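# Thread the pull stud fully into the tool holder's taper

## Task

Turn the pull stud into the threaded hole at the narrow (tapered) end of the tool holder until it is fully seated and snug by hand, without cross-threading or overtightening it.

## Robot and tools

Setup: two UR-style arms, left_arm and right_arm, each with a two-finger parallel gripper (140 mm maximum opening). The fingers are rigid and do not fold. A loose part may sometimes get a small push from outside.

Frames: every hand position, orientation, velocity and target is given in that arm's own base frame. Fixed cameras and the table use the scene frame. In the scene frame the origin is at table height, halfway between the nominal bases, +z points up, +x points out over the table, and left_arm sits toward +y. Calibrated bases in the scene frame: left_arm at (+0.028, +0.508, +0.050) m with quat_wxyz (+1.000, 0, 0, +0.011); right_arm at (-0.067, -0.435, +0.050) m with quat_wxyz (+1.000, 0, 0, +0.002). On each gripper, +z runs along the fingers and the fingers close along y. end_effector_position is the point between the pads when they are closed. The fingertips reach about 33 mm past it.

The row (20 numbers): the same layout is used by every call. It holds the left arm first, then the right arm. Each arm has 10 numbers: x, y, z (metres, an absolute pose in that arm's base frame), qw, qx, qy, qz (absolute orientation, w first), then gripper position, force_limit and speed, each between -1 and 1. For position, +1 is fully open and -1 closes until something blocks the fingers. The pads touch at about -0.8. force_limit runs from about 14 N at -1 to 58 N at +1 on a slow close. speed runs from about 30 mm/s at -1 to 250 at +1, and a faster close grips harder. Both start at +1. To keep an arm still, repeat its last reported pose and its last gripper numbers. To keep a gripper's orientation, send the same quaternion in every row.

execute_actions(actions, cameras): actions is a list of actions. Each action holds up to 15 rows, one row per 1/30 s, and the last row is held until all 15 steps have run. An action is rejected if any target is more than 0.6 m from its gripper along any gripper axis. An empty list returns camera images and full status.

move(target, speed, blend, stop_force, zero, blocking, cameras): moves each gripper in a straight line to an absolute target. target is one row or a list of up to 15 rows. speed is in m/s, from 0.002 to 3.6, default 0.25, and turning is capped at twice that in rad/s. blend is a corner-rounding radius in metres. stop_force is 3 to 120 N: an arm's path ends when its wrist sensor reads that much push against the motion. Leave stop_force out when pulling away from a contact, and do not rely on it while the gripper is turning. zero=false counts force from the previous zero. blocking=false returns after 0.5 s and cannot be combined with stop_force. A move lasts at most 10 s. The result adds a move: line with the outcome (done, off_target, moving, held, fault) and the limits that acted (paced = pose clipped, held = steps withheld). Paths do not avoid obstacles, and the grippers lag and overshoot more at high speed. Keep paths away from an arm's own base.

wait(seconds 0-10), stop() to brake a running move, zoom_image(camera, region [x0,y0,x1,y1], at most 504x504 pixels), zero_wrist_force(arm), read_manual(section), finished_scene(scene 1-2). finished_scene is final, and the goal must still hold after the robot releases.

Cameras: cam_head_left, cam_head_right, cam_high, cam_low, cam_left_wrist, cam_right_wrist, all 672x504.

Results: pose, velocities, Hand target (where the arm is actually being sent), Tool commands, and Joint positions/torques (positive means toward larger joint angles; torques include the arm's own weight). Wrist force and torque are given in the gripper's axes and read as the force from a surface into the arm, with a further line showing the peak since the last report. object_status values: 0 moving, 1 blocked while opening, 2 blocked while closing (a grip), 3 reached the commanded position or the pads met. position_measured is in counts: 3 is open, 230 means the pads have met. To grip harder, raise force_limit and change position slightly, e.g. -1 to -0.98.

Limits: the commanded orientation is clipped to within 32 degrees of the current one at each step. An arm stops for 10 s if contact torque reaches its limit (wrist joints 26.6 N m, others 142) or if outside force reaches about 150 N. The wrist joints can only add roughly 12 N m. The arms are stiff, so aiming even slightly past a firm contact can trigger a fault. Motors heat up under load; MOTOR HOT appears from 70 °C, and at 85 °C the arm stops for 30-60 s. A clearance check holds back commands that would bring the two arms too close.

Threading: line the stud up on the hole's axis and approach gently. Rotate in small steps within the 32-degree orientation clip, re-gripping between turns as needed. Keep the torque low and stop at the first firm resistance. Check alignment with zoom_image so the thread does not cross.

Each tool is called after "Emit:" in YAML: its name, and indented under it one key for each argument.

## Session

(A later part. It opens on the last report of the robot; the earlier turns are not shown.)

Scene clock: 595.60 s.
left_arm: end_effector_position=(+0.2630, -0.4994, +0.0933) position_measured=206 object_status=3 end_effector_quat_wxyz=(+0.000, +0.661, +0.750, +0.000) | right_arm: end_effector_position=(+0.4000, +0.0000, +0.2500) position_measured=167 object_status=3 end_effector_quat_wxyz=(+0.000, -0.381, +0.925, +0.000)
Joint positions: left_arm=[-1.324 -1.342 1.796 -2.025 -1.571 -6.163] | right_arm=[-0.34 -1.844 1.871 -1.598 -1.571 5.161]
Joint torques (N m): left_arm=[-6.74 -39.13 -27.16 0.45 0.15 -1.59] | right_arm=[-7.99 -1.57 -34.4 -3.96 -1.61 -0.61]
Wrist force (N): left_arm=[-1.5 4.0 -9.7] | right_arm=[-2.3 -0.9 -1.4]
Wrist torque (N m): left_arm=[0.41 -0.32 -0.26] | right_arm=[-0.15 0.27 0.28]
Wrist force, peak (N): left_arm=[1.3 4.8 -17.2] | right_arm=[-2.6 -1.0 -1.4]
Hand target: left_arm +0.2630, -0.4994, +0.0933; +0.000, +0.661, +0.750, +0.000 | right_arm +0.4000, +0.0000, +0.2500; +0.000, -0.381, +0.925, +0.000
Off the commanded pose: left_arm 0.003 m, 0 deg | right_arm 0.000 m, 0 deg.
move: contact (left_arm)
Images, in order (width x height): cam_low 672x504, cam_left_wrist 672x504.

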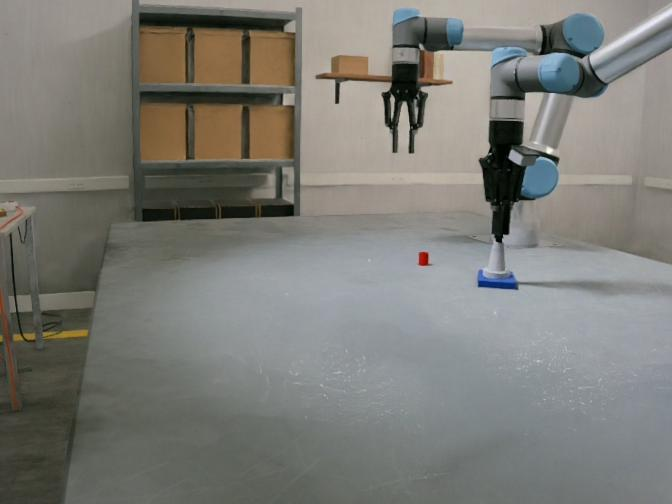

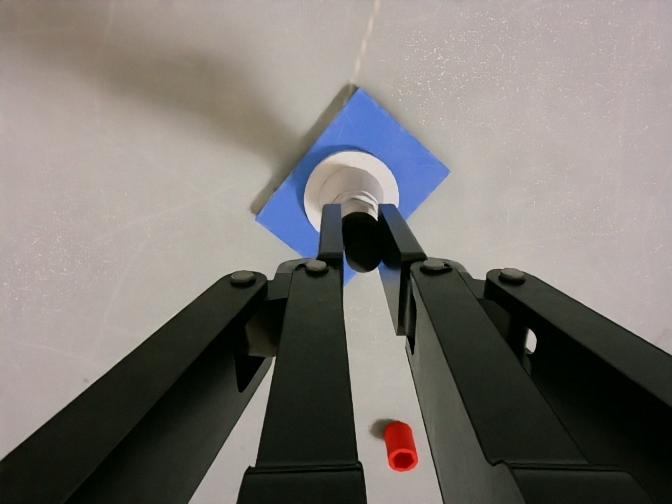

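Emit:
move:
  target: [0.2630,-0.4994,0.0938,0,-0.6613,-0.7501,0,-1,0.2,-1,0.40,0.0,0.25,0,0.3811,-0.9245,0,-0.3,-1,-1]
  speed: 0.02

Emit:
move:
  target: [0.2630,-0.4994,0.0937,0,-0.9874,0.1581,0,-1,0.2,-1,0.40,0.0,0.25,0,0.3811,-0.9245,0,-0.3,-1,-1]
  speed: 0.4

Scene clock: 601.97 s.
left_arm: end_effector_position=(+0.2630, -0.4994, +0.0938) position_measured=212 object_status=0 end_effector_quat_wxyz=(+0.000, +0.661, +0.750, +0.000) | right_arm: end_effector_position=(+0.4000, +0.0000, +0.2500) position_measured=167 object_status=3 end_effector_quat_wxyz=(+0.000, -0.381, +0.925, +0.000)
Joint positions: left_arm=[-1.324 -1.343 1.796 -2.024 -1.571 -6.163] | right_arm=[-0.34 -1.844 1.871 -1.598 -1.571 5.161]
Joint torques (N m): left_arm=[-6.75 -41.57 -28.39 -0.2 0.26 -1.52] | right_arm=[-8.75 -1.6 -34.71 -3.83 -1.52 -0.78]
Wrist force (N): left_arm=[-3.5 5.9 -3.9] | right_arm=[-2.3 -0.8 -1.2]
Wrist torque (N m): left_arm=[0.38 -0.34 -0.26] | right_arm=[-0.12 0.25 0.28]
Wrist force, peak (N): left_arm=[-1.1 5.8 -16.6] | right_arm=[-2.7 -0.8 -1.3]
Hand target: left_arm +0.2630, -0.4994, +0.0938; +0.000, +0.661, +0.750, +0.000 | right_arm +0.4000, +0.0000, +0.2500; +0.000, -0.381, +0.925, +0.000
Off the commanded pose: left_arm 0.000 m, 0 deg | right_arm 0.000 m, 0 deg.
move: done

Scene clock: 605.03 s.
left_arm: end_effector_position=(+0.2630, -0.4994, +0.0937) position_measured=212 object_status=2 end_effector_quat_wxyz=(+0.000, +0.987, -0.158, +0.000) | right_arm: end_effector_position=(+0.4000, +0.0000, +0.2500) position_measured=167 object_status=3 end_effector_quat_wxyz=(+0.000, -0.381, +0.925, +0.000)
Joint positions: left_arm=[-1.324 -1.343 1.796 -2.024 -1.571 -4.149] | right_arm=[-0.34 -1.844 1.871 -1.598 -1.571 5.161]
Joint torques (N m): left_arm=[5.12 -10.35 -10 6.63 -4.18 1.7] | right_arm=[-7.84 -1.1 -34.39 -3.77 -1.6 -0.78]
Wrist force (N): left_arm=[17.8 13.3 -27.7] | right_arm=[-2.5 -0.8 -1.3]
Wrist torque (N m): left_arm=[0.08 0.01 -0.10] | right_arm=[-0.14 0.30 0.28]
Wrist force, peak (N): left_arm=[15.9 20.7 -28.4] | right_arm=[-2.6 -0.8 -1.5]
Hand target: left_arm +0.2630, -0.4994, +0.0937; +0.000, +0.987, -0.158, +0.000 | right_arm +0.4000, +0.0000, +0.2500; +0.000, -0.381, +0.925, +0.000
Off the commanded pose: left_arm 0.000 m, 0 deg | right_arm 0.000 m, 0 deg.
move: done

Emit:
move:
  target: [0.2635,-0.5000,0.0940,0,-0.9874,0.1581,0,-1,0.2,-1,0.40,0.0,0.25,0,0.3811,-0.9245,0,-0.3,-1,-1]
  speed: 0.02

Emit:
move:
  target: [0.2635,-0.5000,0.0940,0,-0.6539,0.7566,0,-1,0.2,-1,0.40,0.0,0.25,0,0.3811,-0.9245,0,-0.3,-1,-1]
  speed: 0.4

Emit:
move:
  target: [0.2635,-0.5000,0.0940,0,0,1,0,-1,0.2,-1,0.40,0.0,0.25,0,0.3811,-0.9245,0,-0.3,-1,-1]
  speed: 0.4

Scene clock: 616.60 s.
left_arm: end_effector_position=(+0.2635, -0.5000, +0.0940) position_measured=212 object_status=2 end_effector_quat_wxyz=(+0.000, +0.987, -0.158, +0.000) | right_arm: end_effector_position=(+0.4000, +0.0000, +0.2500) position_measured=167 object_status=3 end_effector_quat_wxyz=(+0.000, -0.381, +0.925, +0.000)
Joint positions: left_arm=[-1.324 -1.341 1.793 -2.022 -1.571 -4.148] | right_arm=[-0.34 -1.844 1.871 -1.598 -1.571 5.161]
Joint torques (N m): left_arm=[7.96 -20.45 -16.18 3.58 -1.65 1.92] | right_arm=[-8.3 -1.36 -34.37 -3.69 -1.57 -0.8]
Wrist force (N): left_arm=[10.1 8.8 -18.1] | right_arm=[-2.6 -0.9 -1.2]
Wrist torque (N m): left_arm=[0.25 -0.15 -0.19] | right_arm=[-0.16 0.32 0.28]
Wrist force, peak (N): left_arm=[17.8 13.4 -27.6] | right_arm=[-2.7 -1.0 -1.3]
Hand target: left_arm +0.2635, -0.5000, +0.0940; +0.000, +0.987, -0.158, +0.000 | right_arm +0.4000, +0.0000, +0.2500; +0.000, -0.381, +0.925, +0.000
Off the commanded pose: left_arm 0.000 m, 0 deg | right_arm 0.000 m, 0 deg.
move: done

Scene clock: 618.90 s.
left_arm: end_effector_position=(+0.2635, -0.5000, +0.0940) position_measured=212 object_status=2 end_effector_quat_wxyz=(+0.000, -0.654, +0.756, +0.000) | right_arm: end_effector_position=(+0.4000, +0.0000, +0.2500) position_measured=167 object_status=3 end_effector_quat_wxyz=(+0.000, -0.381, +0.925, +0.000)
Joint positions: left_arm=[-1.324 -1.341 1.793 -2.023 -1.571 -2.75] | right_arm=[-0.34 -1.844 1.871 -1.598 -1.571 5.161]
Joint torques (N m): left_arm=[5.55 -20.95 -25.12 2.14 -4.92 1.7] | right_arm=[-8.26 -1.97 -34.24 -3.71 -1.37 -0.66]
Wrist force (N): left_arm=[-1.6 -7.0 -10.8] | right_arm=[-2.4 -1.0 -1.2]
Wrist torque (N m): left_arm=[0.84 -0.28 -0.06] | right_arm=[-0.17 0.28 0.28]
Wrist force, peak (N): left_arm=[11.8 9.2 -18.8] | right_arm=[-2.7 -0.7 -1.3]
Hand target: left_arm +0.2635, -0.5000, +0.0940; +0.000, -0.654, +0.757, +0.000 | right_arm +0.4000, +0.0000, +0.2500; +0.000, -0.381, +0.925, +0.000
Off the commanded pose: left_arm 0.000 m, 0 deg | right_arm 0.000 m, 0 deg.
move: done

Scene clock: 621.23 s.
left_arm: end_effector_position=(+0.2635, -0.5000, +0.0940) position_measured=212 object_status=2 end_effector_quat_wxyz=(+0.000, +0.000, +1.000, +0.000) | right_arm: end_effector_position=(+0.4000, +0.0000, +0.2500) position_measured=167 object_status=3 end_effector_quat_wxyz=(+0.000, -0.381, +0.925, +0.000)
Joint positions: left_arm=[-1.324 -1.341 1.793 -2.023 -1.571 -1.324] | right_arm=[-0.34 -1.844 1.871 -1.598 -1.571 5.161]
Joint torques (N m): left_arm=[11.47 -13.37 -16.06 5.59 -0.9 1.62] | right_arm=[-7.92 -1.43 -34.46 -3.62 -1.28 -0.66]
Wrist force (N): left_arm=[-5.3 -5.6 -24.9] | right_arm=[-2.3 -0.8 -1.4]
Wrist torque (N m): left_arm=[0.94 -0.37 -0.07] | right_arm=[-0.13 0.27 0.28]
Wrist force, peak (N): left_arm=[-7.7 -7.1 -25.2] | right_arm=[-2.6 -0.9 -1.4]
Hand target: left_arm +0.2635, -0.5000, +0.0940; +0.000, +0.000, +1.000, +0.000 | right_arm +0.4000, +0.0000, +0.2500; +0.000, -0.381, +0.925, +0.000
Off the commanded pose: left_arm 0.000 m, 0 deg | right_arm 0.000 m, 0 deg.
move: done

Emit:
move:
  target: [0.2637,-0.5002,0.0942,0,0.6600,0.7513,0,-1,0.2,-1,0.40,0.0,0.25,0,0.3811,-0.9245,0,-0.3,-1,-1]
  speed: 0.4

Emit:
move:
  target: [0.2637,-0.5002,0.0942,0,0.9888,0.1494,0,-1,0.2,-1,0.40,0.0,0.25,0,0.3811,-0.9245,0,-0.3,-1,-1]
  speed: 0.4

Emit:
move:
  target: [0.2637,-0.5002,0.0942,0,0.8525,-0.5227,0,-1,0.2,-1,0.40,0.0,0.25,0,0.3811,-0.9245,0,-0.3,-1,-1]
  speed: 0.4
  cameras: ["cam_left_wrist","cam_low"]

Emit:
zoom_image:
  camera: "cam_left_wrist"
  region: [270, 150, 430, 300]

Emit:
zoom_image:
  camera: "cam_low"
  region: [470, 220, 520, 270]

Scene clock: 634.10 s.
left_arm: end_effector_position=(+0.2637, -0.5002, +0.0942) position_measured=212 object_status=2 end_effector_quat_wxyz=(+0.000, +0.660, +0.751, +0.000) | right_arm: end_effector_position=(+0.4000, +0.0000, +0.2500) position_measured=167 object_status=3 end_effector_quat_wxyz=(+0.000, -0.381, +0.925, +0.000)
Joint positions: left_arm=[-1.324 -1.341 1.792 -2.022 -1.571 0.118] | right_arm=[-0.34 -1.844 1.871 -1.598 -1.571 5.161]
Joint torques (N m): left_arm=[2.67 -21.82 -23.72 1.5 -4.11 1.82] | right_arm=[-7.81 -2.39 -34.34 -3.54 -1.47 -0.72]
Wrist force (N): left_arm=[-2.8 11.0 -14.6] | right_arm=[-2.4 -0.7 -1.1]
Wrist torque (N m): left_arm=[0.38 -0.40 -0.04] | right_arm=[-0.11 0.27 0.28]
Wrist force, peak (N): left_arm=[-6.1 -1.0 -26.8] | right_arm=[-2.6 -1.1 -1.4]
Hand target: left_arm +0.2637, -0.5002, +0.0942; +0.000, +0.660, +0.751, +0.000 | right_arm +0.4000, +0.0000, +0.2500; +0.000, -0.381, +0.925, +0.000
Off the commanded pose: left_arm 0.000 m, 0 deg | right_arm 0.000 m, 0 deg.
move: done

Scene clock: 636.40 s.
left_arm: end_effector_position=(+0.2637, -0.5002, +0.0942) position_measured=212 object_status=2 end_effector_quat_wxyz=(+0.000, +0.989, +0.150, +0.000) | right_arm: end_effector_position=(+0.4000, +0.0000, +0.2500) position_measured=167 object_status=3 end_effector_quat_wxyz=(+0.000, -0.381, +0.925, +0.000)
Joint positions: left_arm=[-1.324 -1.341 1.792 -2.022 -1.571 1.518] | right_arm=[-0.34 -1.844 1.871 -1.598 -1.571 5.161]
Joint torques (N m): left_arm=[9.21 -18.4 -19.82 4.96 -2.78 1.68] | right_arm=[-7.82 -2.16 -35.46 -3.49 -1.35 -0.68]
Wrist force (N): left_arm=[3.2 15.7 -16.2] | right_arm=[-2.3 -0.7 -1.2]
Wrist torque (N m): left_arm=[0.28 -0.38 -0.09] | right_arm=[-0.11 0.26 0.29]
Wrist force, peak (N): left_arm=[2.9 17.8 -16.8] | right_arm=[-2.6 -0.9 -1.4]
Hand target: left_arm +0.2637, -0.5002, +0.0942; +0.000, +0.989, +0.149, +0.000 | right_arm +0.4000, +0.0000, +0.2500; +0.000, -0.381, +0.925, +0.000
Off the commanded pose: left_arm 0.000 m, 0 deg | right_arm 0.000 m, 0 deg.
move: done

Scene clock: 638.70 s.
left_arm: end_effector_position=(+0.2637, -0.5002, +0.0942) position_measured=212 object_status=2 end_effector_quat_wxyz=(+0.000, +0.853, -0.523, +0.000) | right_arm: end_effector_position=(+0.4000, +0.0000, +0.2500) position_measured=167 object_status=3 end_effector_quat_wxyz=(+0.000, -0.381, +0.925, +0.000)
Joint positions: left_arm=[-1.324 -1.341 1.792 -2.022 -1.571 2.918] | right_arm=[-0.34 -1.844 1.871 -1.598 -1.571 5.161]
Joint torques (N m): left_arm=[10.03 -20.39 -23.36 3 -1.77 1.73] | right_arm=[-7.8 -2.24 -34.06 -3.32 -1.36 -0.7]
Wrist force (N): left_arm=[5.7 4.5 -12.3] | right_arm=[-2.2 -1.0 -1.2]
Wrist torque (N m): left_arm=[0.72 -0.26 -0.04] | right_arm=[-0.17 0.23 0.28]
Wrist force, peak (N): left_arm=[8.5 13.1 -21.4] | right_arm=[-2.5 -0.9 -1.6]
Hand target: left_arm +0.2637, -0.5002, +0.0942; +0.000, +0.853, -0.523, +0.000 | right_arm +0.4000, +0.0000, +0.2500; +0.000, -0.381, +0.925, +0.000
Off the commanded pose: left_arm 0.000 m, 0 deg | right_arm 0.000 m, 0 deg.
move: done
Images, in order (width x height): cam_low 672x504, cam_left_wrist 672x504.

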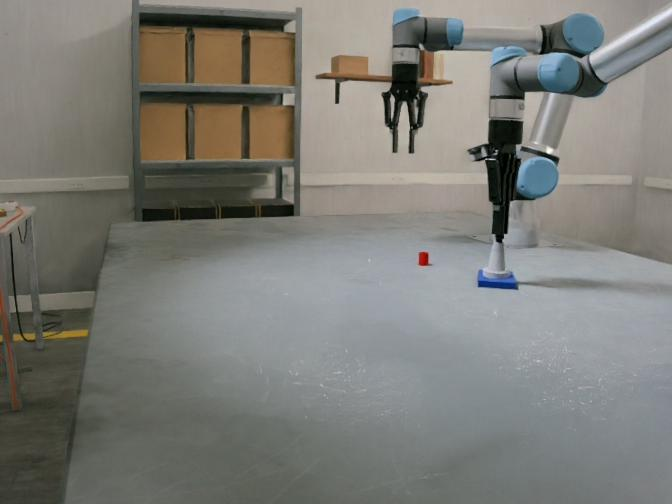

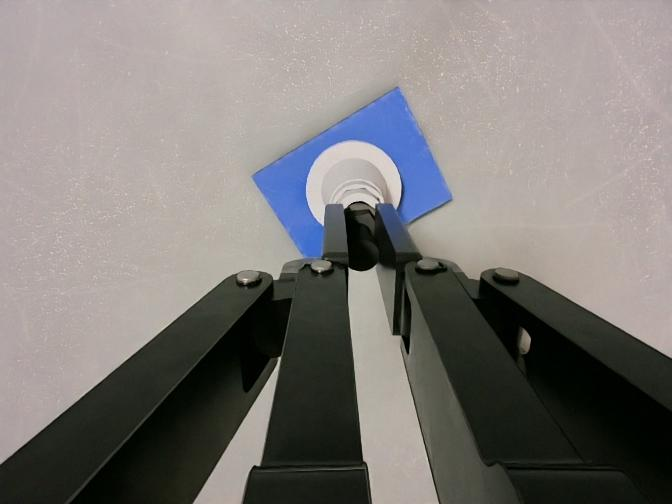

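Scaled by 3.150 from the camera's 672x504 image, which has a finer 960x720 frame.

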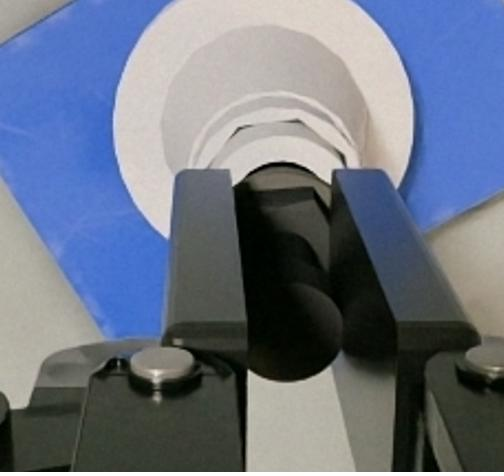

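Scaled by 10.080 from the camera's 672x504 image, which has a finer 960x720 frame.

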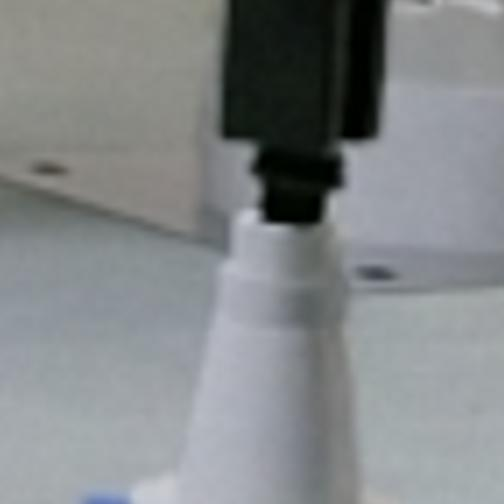

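Emit:
move:
  target:
    - [0.2635,-0.5001,0.0950,0,0.8525,-0.5227,0,-1,0.2,-1,0.40,0.0,0.25,0,0.3811,-0.9245,0,-0.3,-1,-1]
    - [0.2635,-0.5001,0.0985,0,0.8525,-0.5227,0,-0.35,-1,-1,0.40,0.0,0.25,0,0.3811,-0.9245,0,-0.3,-1,-1]
  speed: 0.05

Emit:
move:
  target:
    - [0.2635,-0.5001,0.1000,0,0.8525,0.5227,0,-0.35,-1,-1,0.40,0.0,0.25,0,0.3811,-0.9245,0,-0.3,-1,-1]
    - [0.2635,-0.5001,0.1000,0,-0.2272,0.9738,0,-0.35,-1,-1,0.40,0.0,0.25,0,0.3811,-0.9245,0,-0.3,-1,-1]
    - [0.2635,-0.5001,0.1000,0,-0.9874,0.1581,0,-0.35,-1,-1,0.40,0.0,0.25,0,0.3811,-0.9245,0,-0.3,-1,-1]
    - [0.2635,-0.5001,0.1000,0,-0.6613,-0.7501,0,-0.35,-1,-1,0.40,0.0,0.25,0,0.3811,-0.9245,0,-0.3,-1,-1]
  speed: 1.2
  cameras: ["cam_left_wrist","cam_low"]

Emit:
zoom_image:
  camera: "cam_left_wrist"
  region: [270, 120, 430, 280]

Emit:
zoom_image:
  camera: "cam_low"
  region: [470, 220, 520, 270]

Scene clock: 660.77 s.
left_arm: end_effector_position=(+0.2635, -0.5001, +0.0985) position_measured=173 object_status=0 end_effector_quat_wxyz=(+0.000, +0.853, -0.523, +0.000) | right_arm: end_effector_position=(+0.4000, +0.0000, +0.2500) position_measured=167 object_status=3 end_effector_quat_wxyz=(+0.000, -0.381, +0.925, +0.000)
Joint positions: left_arm=[-1.324 -1.346 1.786 -2.011 -1.571 2.918] | right_arm=[-0.34 -1.844 1.871 -1.598 -1.571 5.161]
Joint torques (N m): left_arm=[-6.64 -26.13 -17.92 -5.59 1.71 -1.74] | right_arm=[-8.07 -2.59 -34.14 -3.18 -1.19 -0.6]
Wrist force (N): left_arm=[-2.4 3.8 -3.4] | right_arm=[-2.4 -0.8 -1.1]
Wrist torque (N m): left_arm=[0.59 -0.24 -0.04] | right_arm=[-0.14 0.28 0.29]
Wrist force, peak (N): left_arm=[6.1 4.8 -12.5] | right_arm=[-2.7 -0.7 -1.2]
Hand target: left_arm +0.2635, -0.5001, +0.0985; +0.000, +0.853, -0.523, +0.000 | right_arm +0.4000, +0.0000, +0.2500; +0.000, -0.381, +0.925, +0.000
Off the commanded pose: left_arm 0.000 m, 0 deg | right_arm 0.000 m, 0 deg.
move: done

Scene clock: 667.17 s.
left_arm: end_effector_position=(+0.2635, -0.5001, +0.1000) position_measured=173 object_status=3 end_effector_quat_wxyz=(+0.000, +0.661, +0.750, +0.000) | right_arm: end_effector_position=(+0.4000, +0.0000, +0.2500) position_measured=167 object_status=3 end_effector_quat_wxyz=(+0.000, -0.381, +0.925, +0.000)
Joint positions: left_arm=[-1.324 -1.347 1.784 -2.007 -1.571 -6.162] | right_arm=[-0.34 -1.844 1.871 -1.598 -1.571 5.161]
Joint torques (N m): left_arm=[-4.14 -42.18 -17.22 -0.11 0.67 -1.52] | right_arm=[-8.06 -2.23 -34.45 -3.19 -1.15 -0.77]
Wrist force (N): left_arm=[-2.3 3.8 -3.4] | right_arm=[-2.4 -0.7 -1.1]
Wrist torque (N m): left_arm=[0.56 -0.27 -0.25] | right_arm=[-0.11 0.29 0.29]
Wrist force, peak (N): left_arm=[-2.2 3.9 -4.1] | right_arm=[-2.7 -0.8 -1.4]
Hand target: left_arm +0.2635, -0.5001, +0.1000; +0.000, +0.661, +0.750, +0.000 | right_arm +0.4000, +0.0000, +0.2500; +0.000, -0.381, +0.925, +0.000
Off the commanded pose: left_arm 0.000 m, 0 deg | right_arm 0.000 m, 0 deg.
move: done
Images, in order (width x height): cam_low 672x504, cam_left_wrist 672x504.

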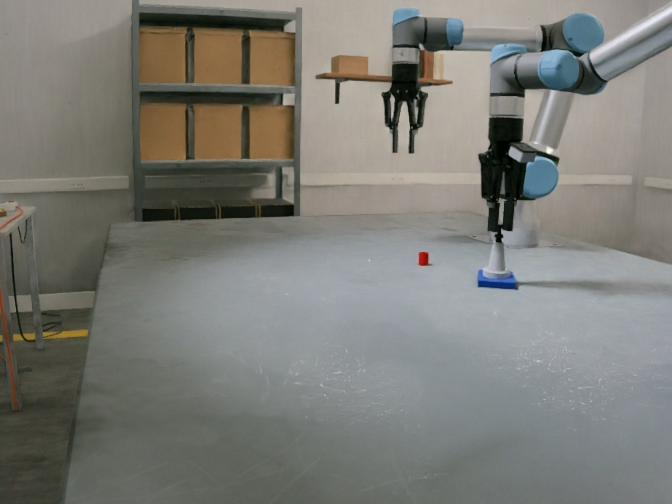

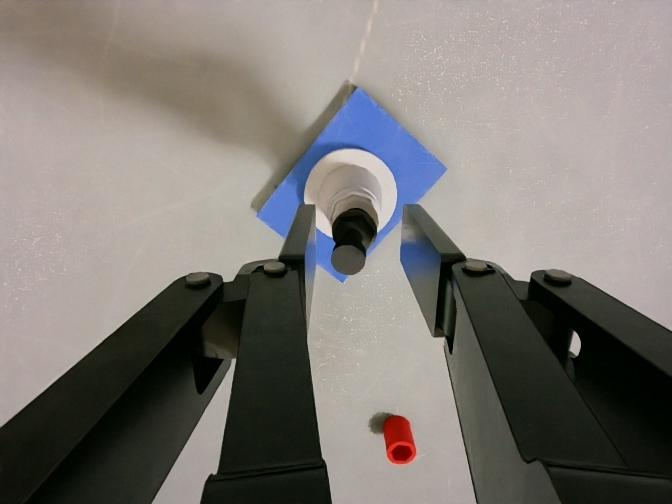

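Scaled by 3.150 from the camera's 672x504 image, which has a finer 960x720 frame.

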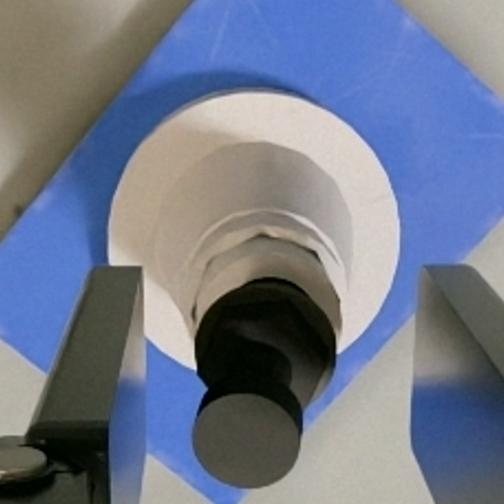

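Scaled by 10.080 from the camera's 672x504 image, which has a finer 960x720 frame.

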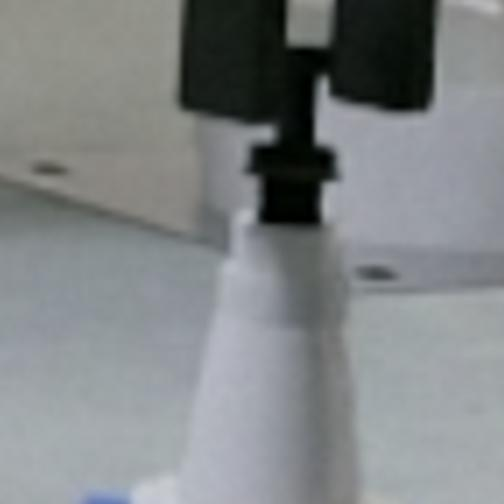

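Emit:
move:
  target:
    - [0.2635,-0.5001,0.1000,0,-0.9237,0.3831,0,-0.35,-1,-1,0.40,0.0,0.25,0,0.3811,-0.9245,0,-0.3,-1,-1]
    - [0.2635,-0.5001,0.1000,0,-0.9237,0.3831,0,-0.62,-1,-1,0.40,0.0,0.25,0,0.3811,-0.9245,0,-0.3,-1,-1]
  speed: 0.6

Emit:
move:
  target: [0.2635,-0.5001,0.0880,0,-0.9237,0.3831,0,-0.62,-1,-1,0.40,0.0,0.25,0,0.3811,-0.9245,0,-0.3,-1,-1]
  speed: 0.008
  stop_force: 8
  cameras: ["cam_left_wrist"]

Emit:
zoom_image:
  camera: "cam_left_wrist"
  region: [270, 150, 430, 300]

Scene clock: 687.07 s.
left_arm: end_effector_position=(+0.2634, -0.5001, +0.1000) position_measured=207 object_status=0 end_effector_quat_wxyz=(+0.000, +0.924, -0.383, +0.000) | right_arm: end_effector_position=(+0.4000, +0.0000, +0.2500) position_measured=167 object_status=3 end_effector_quat_wxyz=(+0.000, -0.381, +0.925, +0.000)
Joint positions: left_arm=[-1.324 -1.347 1.784 -2.007 -1.571 -3.679] | right_arm=[-0.34 -1.844 1.871 -1.598 -1.571 5.161]
Joint torques (N m): left_arm=[4.91 -25.74 -22.65 -0.17 5.04 1.79] | right_arm=[-8.06 -2.59 -34.42 -3.03 -1.02 -0.67]
Wrist force (N): left_arm=[-3.3 23.9 -2.9] | right_arm=[-2.4 -0.9 -1.1]
Wrist torque (N m): left_arm=[0.34 -0.27 0.00] | right_arm=[-0.15 0.28 0.29]
Wrist force, peak (N): left_arm=[-3.4 24.0 -3.0] | right_arm=[-2.6 -1.1 -1.2]
Hand target: left_arm +0.2635, -0.5001, +0.1000; +0.000, +0.924, -0.383, +0.000 | right_arm +0.4000, +0.0000, +0.2500; +0.000, -0.381, +0.925, +0.000
Off the commanded pose: left_arm 0.000 m, 0 deg | right_arm 0.000 m, 0 deg.
move: done

Scene clock: 688.57 s.
left_arm: end_effector_position=(+0.2635, -0.5001, +0.0967) position_measured=208 object_status=3 end_effector_quat_wxyz=(+0.000, +0.924, -0.383, +0.000) | right_arm: end_effector_position=(+0.4000, +0.0000, +0.2500) position_measured=167 object_status=3 end_effector_quat_wxyz=(+0.000, -0.381, +0.925, +0.000)
Joint positions: left_arm=[-1.324 -1.344 1.789 -2.016 -1.571 -3.679] | right_arm=[-0.34 -1.844 1.871 -1.598 -1.571 5.161]
Joint torques (N m): left_arm=[11.41 -42.47 -25.91 2.78 6.77 1.72] | right_arm=[-7.73 -3.15 -33.53 -2.94 -1.14 -0.66]
Wrist force (N): left_arm=[-1.1 23.6 -0.8] | right_arm=[-2.2 -0.8 -1.2]
Wrist torque (N m): left_arm=[0.35 -0.30 -0.01] | right_arm=[-0.13 0.23 0.29]
Wrist force, peak (N): left_arm=[-2.1 23.3 -10.0] | right_arm=[-2.6 -0.8 -1.4]
Hand target: left_arm +0.2635, -0.5001, +0.0967; +0.000, +0.924, -0.383, +0.000 | right_arm +0.4000, +0.0000, +0.2500; +0.000, -0.381, +0.925, +0.000
Off the commanded pose: left_arm 0.009 m, 0 deg | right_arm 0.000 m, 0 deg.
move: contact (left_arm)
Images, in order (width x height): cam_left_wrist 672x504.

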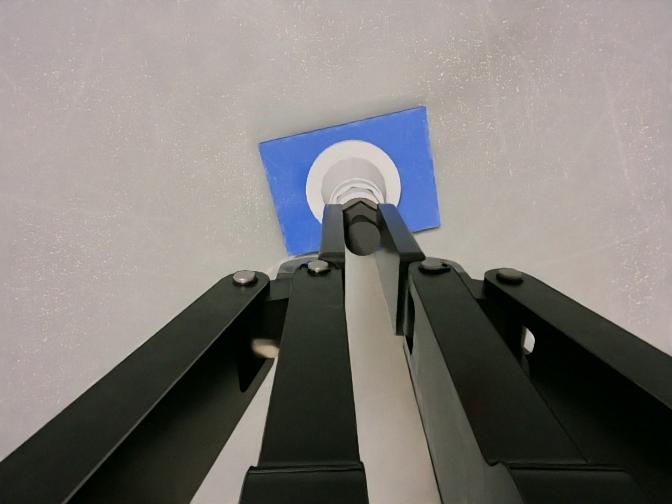

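Scaled by 3.150 from the camera's 672x504 image, which has a finer 960x720 frame.

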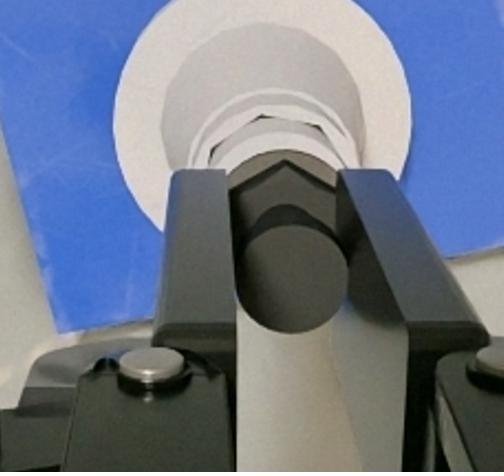

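Emit:
move:
  target: [0.2635,-0.5001,0.1000,0,-0.9237,0.3831,0,-0.25,-1,0,0.40,0.0,0.25,0,0.3811,-0.9245,0,-0.3,-1,-1]
  speed: 0.05

Emit:
move:
  target:
    - [0.2635,-0.5001,0.2000,0,-0.9237,0.3831,0,-0.25,-1,0,0.40,0.0,0.25,0,0.9624,0.2715,0,-0.3,-1,-1]
    - [0.40,-0.25,0.2600,0,-0.9237,0.3831,0,-0.25,-1,0,0.40,0.0,0.25,0,-0.1536,0.9881,0,-0.25,-1,-1]
    - [0.40,-0.15,0.2600,0,-0.9237,0.3831,0,-0.25,-1,0,0.40,0.1,0.25,0,-0.9983,-0.0584,0,-0.25,-1,-1]
    - [0.40,-0.05,0.2600,0,-0.9237,0.3831,0,-0.25,-1,0,0.371,0.4440,0.20,0,0,-1,0,-0.25,-1,-1]
    - [0.40,-0.05,0.2600,0,-0.9237,0.3831,0,-0.25,-1,0,0.371,0.4440,0.14,0,0,-1,0,-0.25,-1,-1]
  speed: [0.7,0.7,0.7,0.7,0.2]
  cameras: ["cam_right_wrist","cam_low"]

Emit:
zoom_image:
  camera: "cam_right_wrist"
  region: [270, 120, 430, 280]

Emit:
zoom_image:
  camera: "cam_low"
  region: [470, 220, 520, 270]

Scene clock: 713.63 s.
left_arm: end_effector_position=(+0.2635, -0.5001, +0.1001) position_measured=160 object_status=3 end_effector_quat_wxyz=(+0.000, +0.924, -0.383, +0.000) | right_arm: end_effector_position=(+0.4000, +0.0000, +0.2500) position_measured=167 object_status=3 end_effector_quat_wxyz=(+0.000, -0.381, +0.925, +0.000)
Joint positions: left_arm=[-1.324 -1.347 1.784 -2.007 -1.571 -3.679] | right_arm=[-0.34 -1.844 1.871 -1.598 -1.571 5.161]
Joint torques (N m): left_arm=[8.73 -37.65 -25.16 -1.86 -2.16 1.67] | right_arm=[-8.52 -3.11 -34.02 -2.84 -1.05 -0.81]
Wrist force (N): left_arm=[-3.5 3.5 -3.6] | right_arm=[-2.5 -0.7 -1.1]
Wrist torque (N m): left_arm=[0.51 0.02 -0.06] | right_arm=[-0.10 0.29 0.28]
Wrist force, peak (N): left_arm=[-1.3 24.3 -0.9] | right_arm=[-2.6 -0.9 -1.4]
Hand target: left_arm +0.2635, -0.5001, +0.1000; +0.000, +0.924, -0.383, +0.000 | right_arm +0.4000, +0.0000, +0.2500; +0.000, -0.381, +0.925, +0.000
Off the commanded pose: left_arm 0.000 m, 0 deg | right_arm 0.000 m, 0 deg.
move: done

Scene clock: 724.00 s.
left_arm: end_effector_position=(+0.4000, -0.0808, +0.2600) position_measured=160 object_status=3 end_effector_quat_wxyz=(+0.000, +0.924, -0.383, +0.000) | right_arm: end_effector_position=(+0.3800, +0.3377, +0.2154) position_measured=160 object_status=3 end_effector_quat_wxyz=(+0.000, +0.451, +0.893, +0.000)
Joint positions: left_arm=[-0.532 -1.823 1.831 -1.578 -1.571 -2.888] | right_arm=[0.461 -1.563 1.719 -1.727 -1.571 -4.887]
Joint torques (N m): left_arm=[-7.65 -16.31 -24.68 -0.45 -0.86 -1.72] | right_arm=[-9.46 -38.46 -18.38 -1.2 1.12 -0.37]
Wrist force (N): left_arm=[-3.3 3.6 -4.0] | right_arm=[-2.1 -0.4 -1.2]
Wrist torque (N m): left_arm=[0.55 0.00 -0.21] | right_arm=[-0.13 0.19 0.25]
Wrist force, peak (N): left_arm=[-3.1 4.6 -3.9] | right_arm=[-2.7 -1.1 -1.5]
Hand target: left_arm +0.4000, -0.0809, +0.2600; +0.000, +0.924, -0.383, +0.000 | right_arm +0.3800, +0.3376, +0.2155; +0.000, +0.451, +0.893, +0.000
Off the commanded pose: left_arm 0.031 m, 0 deg | right_arm 0.131 m, 54 deg.
move: off_target (left_arm, right_arm; path cut at 10 s); path passed 3 of 5 targets
Images, in order (width x height): cam_low 672x504, cam_right_wrist 672x504.

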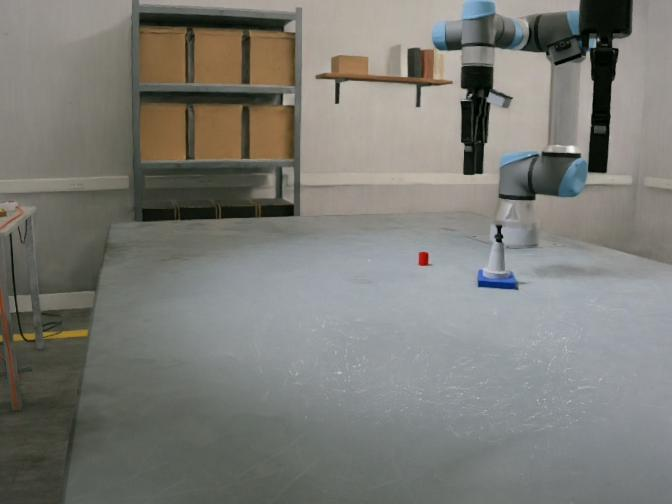

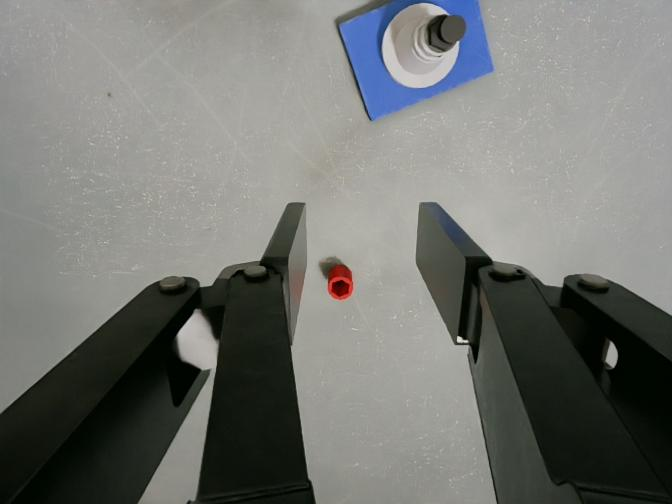

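Scaled by 3.150 from the camera's 672x504 image, which has a finer 960x720 frame.

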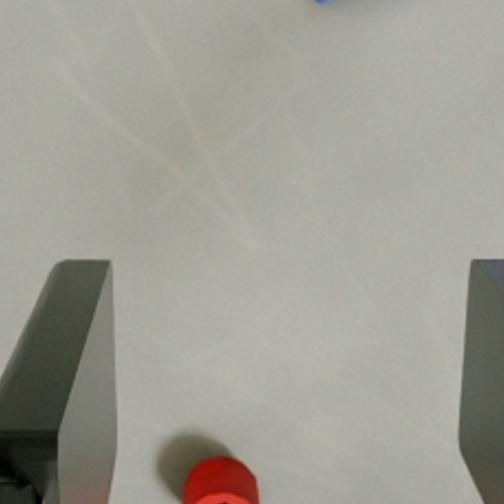

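Scaled by 10.080 from the camera's 672x504 image, which has a finer 960x720 frame.

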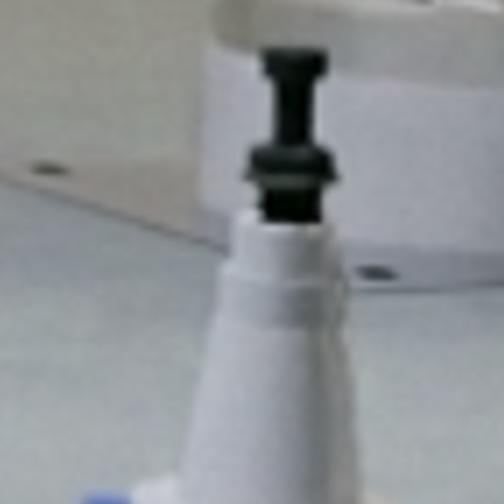

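Emit:
move:
  target:
    - [0.40,-0.05,0.2600,0,-0.9237,0.3831,0,-0.25,-1,0,0.371,0.4440,0.20,0,0,-1,0,-0.25,-1,-1]
    - [0.40,-0.05,0.2600,0,-0.9237,0.3831,0,-0.25,-1,0,0.371,0.4440,0.135,0,0,-1,0,-0.25,-1,-1]
  speed: [0.6,0.2]
  cameras: ["cam_right_wrist","cam_low"]

Emit:
zoom_image:
  camera: "cam_right_wrist"
  region: [260, 80, 460, 280]

Scene clock: 733.07 s.
left_arm: end_effector_position=(+0.4000, -0.0500, +0.2600) position_measured=160 object_status=3 end_effector_quat_wxyz=(+0.000, +0.924, -0.383, +0.000) | right_arm: end_effector_position=(+0.3710, +0.4440, +0.1350) position_measured=160 object_status=3 end_effector_quat_wxyz=(+0.000, +0.000, +1.000, +0.000)
Joint positions: left_arm=[-0.461 -1.836 1.84 -1.575 -1.571 -2.817] | right_arm=[0.642 -1.349 1.689 -1.911 -1.571 -5.641]
Joint torques (N m): left_arm=[-7.63 -10.82 -28.45 -1.08 1.51 -1.62] | right_arm=[-7.75 -46.42 -22.92 -4.13 -1.8 -1.01]
Wrist force (N): left_arm=[-3.1 3.7 -4.1] | right_arm=[-1.8 -1.5 -1.5]
Wrist torque (N m): left_arm=[0.55 -0.04 -0.19] | right_arm=[-0.27 0.12 0.21]
Wrist force, peak (N): left_arm=[-3.0 3.9 -4.4] | right_arm=[-1.7 -1.4 -3.7]
Hand target: left_arm +0.4000, -0.0500, +0.2600; +0.000, +0.924, -0.383, +0.000 | right_arm +0.3710, +0.4440, +0.1350; +0.000, +0.000, +1.000, +0.000
Off the commanded pose: left_arm 0.000 m, 0 deg | right_arm 0.000 m, 0 deg.
move: done
Images, in order (width x height): cam_low 672x504, cam_right_wrist 672x504.

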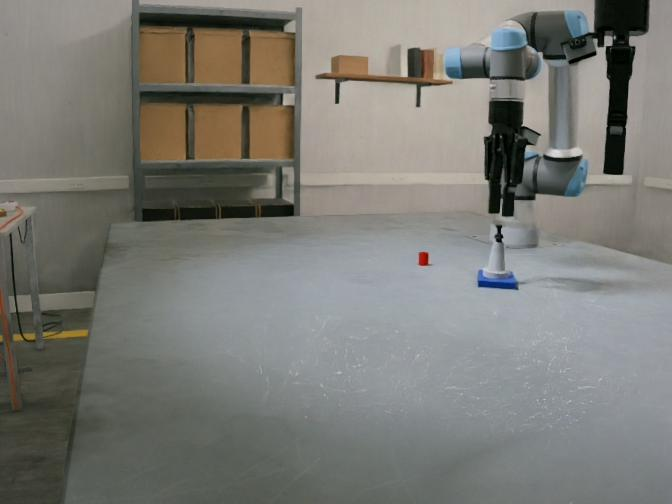

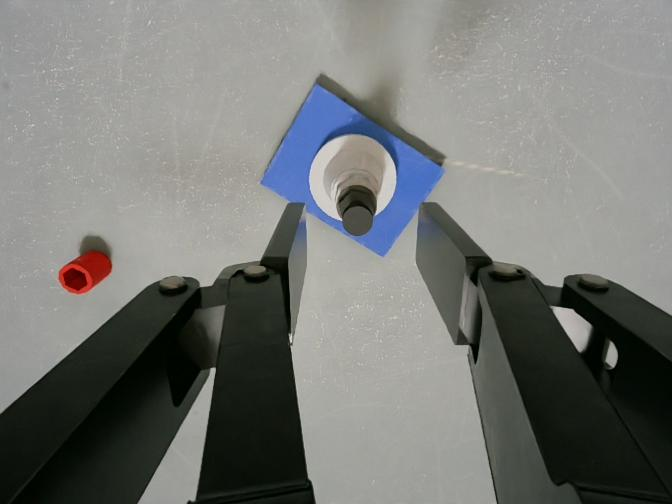

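Scaled by 2.520 from the camera's 672x504 image, which has a finer 960x720 frame.

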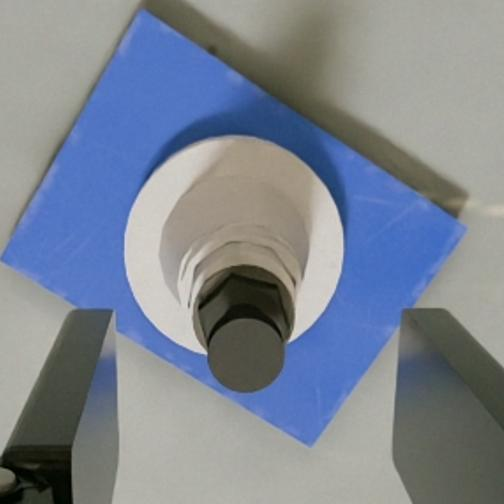

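Emit:
move:
  target:
    - [0.40,-0.05,0.2600,0,-0.9237,0.3831,0,-0.25,-1,0,0.3690,0.4438,0.130,0,0,-1,0,-0.25,-1,-1]
    - [0.40,-0.05,0.2600,0,-0.9237,0.3831,0,-0.25,-1,0,0.3690,0.4438,0.102,0,0,-1,0,-0.25,-1,-1]
    - [0.40,-0.05,0.2600,0,-0.9237,0.3831,0,-0.25,-1,0,0.3690,0.4438,0.102,0,0,-1,0,-0.61,-1,-1]
  speed: 0.1

Emit:
move:
  target: [0.40,-0.05,0.2600,0,-0.9237,0.3831,0,-0.25,-1,0,0.3690,0.4438,0.088,0,0,-1,0,-0.61,-1,-1]
  speed: 0.008
  stop_force: 8
  cameras: ["cam_right_wrist"]

Emit:
zoom_image:
  camera: "cam_right_wrist"
  region: [270, 150, 430, 300]

Scene clock: 749.30 s.
left_arm: end_effector_position=(+0.4000, -0.0500, +0.2600) position_measured=160 object_status=3 end_effector_quat_wxyz=(+0.000, +0.924, -0.383, +0.000) | right_arm: end_effector_position=(+0.3690, +0.4438, +0.1020) position_measured=206 object_status=0 end_effector_quat_wxyz=(+0.000, +0.000, +1.000, +0.000)
Joint positions: left_arm=[-0.461 -1.836 1.84 -1.575 -1.571 -2.817] | right_arm=[0.644 -1.323 1.747 -1.995 -1.571 -5.639]
Joint torques (N m): left_arm=[-7.03 -7.44 -30.49 -5.36 1.95 -1.79] | right_arm=[0.3 -46.96 -32.64 -4.36 0.98 -0.19]
Wrist force (N): left_arm=[-3.2 3.8 -4.0] | right_arm=[-2.2 -1.2 -1.4]
Wrist torque (N m): left_arm=[0.58 -0.04 -0.19] | right_arm=[-0.18 0.21 0.21]
Wrist force, peak (N): left_arm=[-3.3 4.2 -4.1] | right_arm=[-2.0 -1.5 -3.1]
Hand target: left_arm +0.4000, -0.0500, +0.2600; +0.000, +0.924, -0.383, +0.000 | right_arm +0.3690, +0.4438, +0.1020; +0.000, +0.000, +1.000, +0.000
Off the commanded pose: left_arm 0.000 m, 0 deg | right_arm 0.000 m, 0 deg.
move: done

Scene clock: 751.57 s.
left_arm: end_effector_position=(+0.4000, -0.0500, +0.2600) position_measured=160 object_status=3 end_effector_quat_wxyz=(+0.000, +0.924, -0.383, +0.000) | right_arm: end_effector_position=(+0.3690, +0.4438, +0.0930) position_measured=206 object_status=3 end_effector_quat_wxyz=(+0.000, +0.000, +1.000, +0.000)
Joint positions: left_arm=[-0.461 -1.836 1.84 -1.575 -1.571 -2.817] | right_arm=[0.644 -1.313 1.76 -2.018 -1.571 -5.639]
Joint torques (N m): left_arm=[-6.73 -7.72 -31.13 -5.23 2.04 -1.87] | right_arm=[-4.52 -43.13 -28.16 -0.43 -0.61 -0.12]
Wrist force (N): left_arm=[-3.4 3.7 -4.1] | right_arm=[-2.2 1.5 -8.6]
Wrist torque (N m): left_arm=[0.55 0.01 -0.20] | right_arm=[-0.31 0.16 0.20]
Wrist force, peak (N): left_arm=[-3.4 4.0 -4.1] | right_arm=[0.2 0.4 -15.5]
Hand target: left_arm +0.4000, -0.0500, +0.2600; +0.000, +0.924, -0.383, +0.000 | right_arm +0.3690, +0.4438, +0.0930; +0.000, +0.000, +1.000, +0.000
Off the commanded pose: left_arm 0.000 m, 0 deg | right_arm 0.005 m, 0 deg.
move: contact (right_arm)
Images, in order (width x height): cam_right_wrist 672x504.

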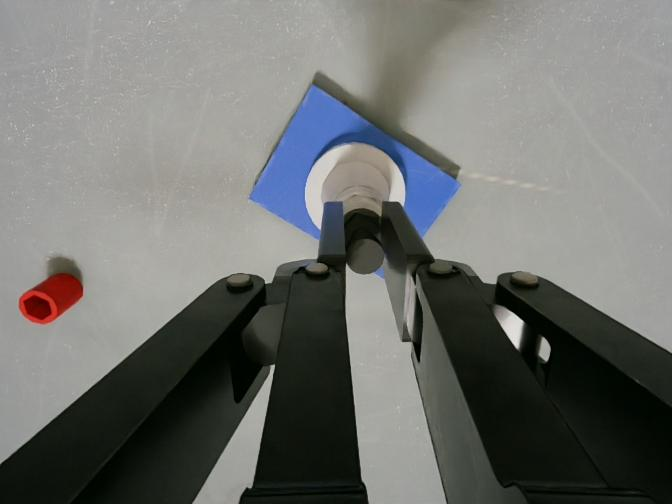

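Scaled by 3.150 from the camera's 672x504 image, which has a finer 960x720 frame.

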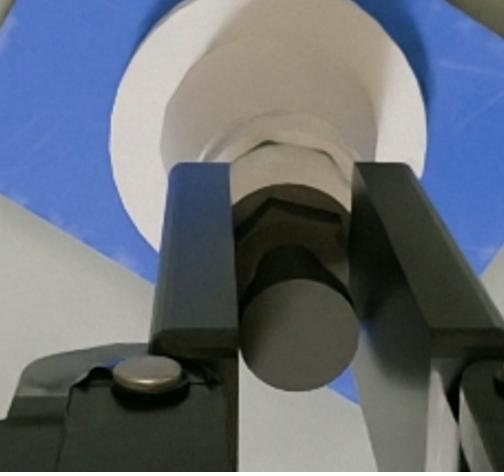

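Emit:
move:
  target: [0.40,-0.05,0.2600,0,-0.9237,0.3831,0,-0.25,-1,0,0.3690,0.4438,0.0931,0,0,-1,0,-1,1,-1]
  speed: 0.02

Emit:
move:
  target: [0.40,-0.05,0.2600,0,-0.9237,0.3831,0,-0.25,-1,0,0.3690,0.4438,0.0932,0,-0.5646,-0.8253,0,-1,1,-1]
  speed: 0.4
  cameras: ["cam_right_wrist"]

Emit:
zoom_image:
  camera: "cam_right_wrist"
  region: [270, 150, 430, 300]

Scene clock: 761.43 s.
left_arm: end_effector_position=(+0.4000, -0.0500, +0.2600) position_measured=160 object_status=3 end_effector_quat_wxyz=(+0.000, +0.924, -0.383, +0.000) | right_arm: end_effector_position=(+0.3690, +0.4438, +0.0931) position_measured=213 object_status=0 end_effector_quat_wxyz=(+0.000, +0.000, +1.000, +0.000)
Joint positions: left_arm=[-0.461 -1.836 1.84 -1.575 -1.571 -2.817] | right_arm=[0.644 -1.314 1.76 -2.017 -1.571 -5.639]
Joint torques (N m): left_arm=[-7.13 -7.8 -30.43 -5.21 2.01 -1.77] | right_arm=[-7.97 -35.98 -22.64 0.94 -2.52 -0.01]
Wrist force (N): left_arm=[-3.2 3.6 -3.8] | right_arm=[-1.7 0.7 -19.7]
Wrist torque (N m): left_arm=[0.53 -0.05 -0.19] | right_arm=[-0.33 0.14 0.21]
Wrist force, peak (N): left_arm=[-3.4 4.1 -3.9] | right_arm=[-1.7 0.7 -19.7]
Hand target: left_arm +0.4000, -0.0500, +0.2600; +0.000, +0.924, -0.383, +0.000 | right_arm +0.3690, +0.4438, +0.0931; +0.000, +0.000, +1.000, +0.000
Off the commanded pose: left_arm 0.000 m, 0 deg | right_arm 0.000 m, 0 deg.
move: done

Scene clock: 763.47 s.
left_arm: end_effector_position=(+0.4000, -0.0500, +0.2600) position_measured=160 object_status=3 end_effector_quat_wxyz=(+0.000, +0.924, -0.383, +0.000) | right_arm: end_effector_position=(+0.3690, +0.4438, +0.0933) position_measured=213 object_status=2 end_effector_quat_wxyz=(+0.000, +0.565, +0.825, +0.000)
Joint positions: left_arm=[-0.461 -1.836 1.84 -1.575 -1.571 -2.817] | right_arm=[0.644 -1.314 1.76 -2.017 -1.571 -4.439]
Joint torques (N m): left_arm=[-6.46 -6.85 -30.79 -5.19 1.96 -1.79] | right_arm=[4.91 -14.13 -16.61 6.86 -3.23 1.13]
Wrist force (N): left_arm=[-3.1 3.9 -3.9] | right_arm=[16.2 16.1 -12.6]
Wrist torque (N m): left_arm=[0.61 -0.04 -0.19] | right_arm=[-0.52 -0.14 -0.06]
Wrist force, peak (N): left_arm=[-3.1 4.2 -4.0] | right_arm=[19.7 10.6 -18.6]
Hand target: left_arm +0.4000, -0.0500, +0.2600; +0.000, +0.924, -0.383, +0.000 | right_arm +0.3690, +0.4438, +0.0932; +0.000, +0.565, +0.825, +0.000
Off the commanded pose: left_arm 0.000 m, 0 deg | right_arm 0.000 m, 0 deg.
move: done
Images, in order (width x height): cam_right_wrist 672x504.

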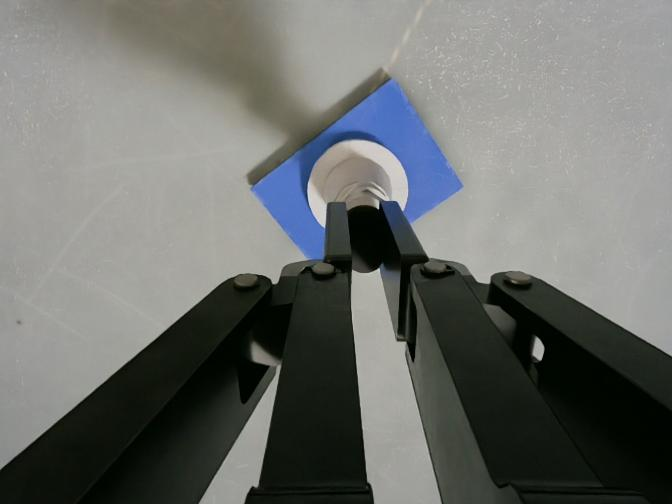

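Scaled by 3.150 from the camera's 672x504 image, which has a finer 960x720 frame.

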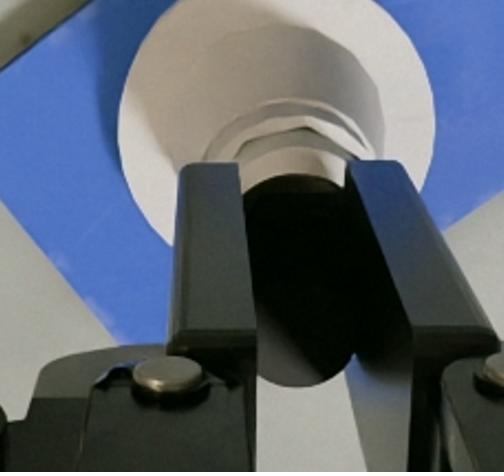

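Emit:
move:
  target: [0.40,-0.05,0.2600,0,-0.9237,0.3831,0,-0.25,-1,0,0.3693,0.4447,0.0932,0,-0.5646,-0.8253,0,-1,1,-1]
  speed: 0.02

Emit:
move:
  target: [0.40,-0.05,0.2600,0,-0.9237,0.3831,0,-0.25,-1,0,0.3693,0.4447,0.0932,0,-0.9320,-0.3624,0,-1,1,-1]
  speed: 0.4

Scene clock: 771.70 s.
left_arm: end_effector_position=(+0.4000, -0.0500, +0.2600) position_measured=160 object_status=3 end_effector_quat_wxyz=(+0.000, +0.924, -0.383, +0.000) | right_arm: end_effector_position=(+0.3693, +0.4447, +0.0932) position_measured=213 object_status=2 end_effector_quat_wxyz=(+0.000, +0.565, +0.825, +0.000)
Joint positions: left_arm=[-0.461 -1.836 1.84 -1.575 -1.571 -2.817] | right_arm=[0.645 -1.312 1.757 -2.016 -1.571 -4.438]
Joint torques (N m): left_arm=[-7 -7.41 -30.09 -5.24 1.95 -1.71] | right_arm=[5.65 -8.34 -16.96 0.36 -1.04 1.63]
Wrist force (N): left_arm=[-3.1 3.7 -4.0] | right_arm=[1.8 1.2 -28.8]
Wrist torque (N m): left_arm=[0.55 -0.06 -0.20] | right_arm=[-0.14 -0.04 -0.05]
Wrist force, peak (N): left_arm=[-3.6 4.1 -4.1] | right_arm=[1.8 1.3 -29.2]
Hand target: left_arm +0.4000, -0.0500, +0.2600; +0.000, +0.924, -0.383, +0.000 | right_arm +0.3693, +0.4447, +0.0932; +0.000, +0.565, +0.825, +0.000
Off the commanded pose: left_arm 0.000 m, 0 deg | right_arm 0.000 m, 0 deg.
move: done

Scene clock: 773.73 s.
left_arm: end_effector_position=(+0.4000, -0.0500, +0.2600) position_measured=160 object_status=3 end_effector_quat_wxyz=(+0.000, +0.924, -0.383, +0.000) | right_arm: end_effector_position=(+0.3693, +0.4447, +0.0932) position_measured=213 object_status=2 end_effector_quat_wxyz=(+0.000, +0.932, +0.362, +0.000)
Joint positions: left_arm=[-0.461 -1.836 1.84 -1.575 -1.571 -2.817] | right_arm=[0.645 -1.312 1.757 -2.016 -1.571 -3.238]
Joint torques (N m): left_arm=[-6.91 -7.24 -30.09 -5.24 1.96 -1.73] | right_arm=[17.68 -0.01 -9.79 4.77 4.17 1.09]
Wrist force (N): left_arm=[-2.9 3.8 -3.8] | right_arm=[6.4 14.3 -40.2]
Wrist torque (N m): left_arm=[0.59 -0.09 -0.19] | right_arm=[-0.69 0.31 -0.06]
Wrist force, peak (N): left_arm=[-3.0 4.1 -4.5] | right_arm=[6.4 14.3 -40.2]
Hand target: left_arm +0.4000, -0.0500, +0.2600; +0.000, +0.924, -0.383, +0.000 | right_arm +0.3693, +0.4447, +0.0932; +0.000, +0.932, +0.362, +0.000
Off the commanded pose: left_arm 0.000 m, 0 deg | right_arm 0.000 m, 0 deg.
move: done


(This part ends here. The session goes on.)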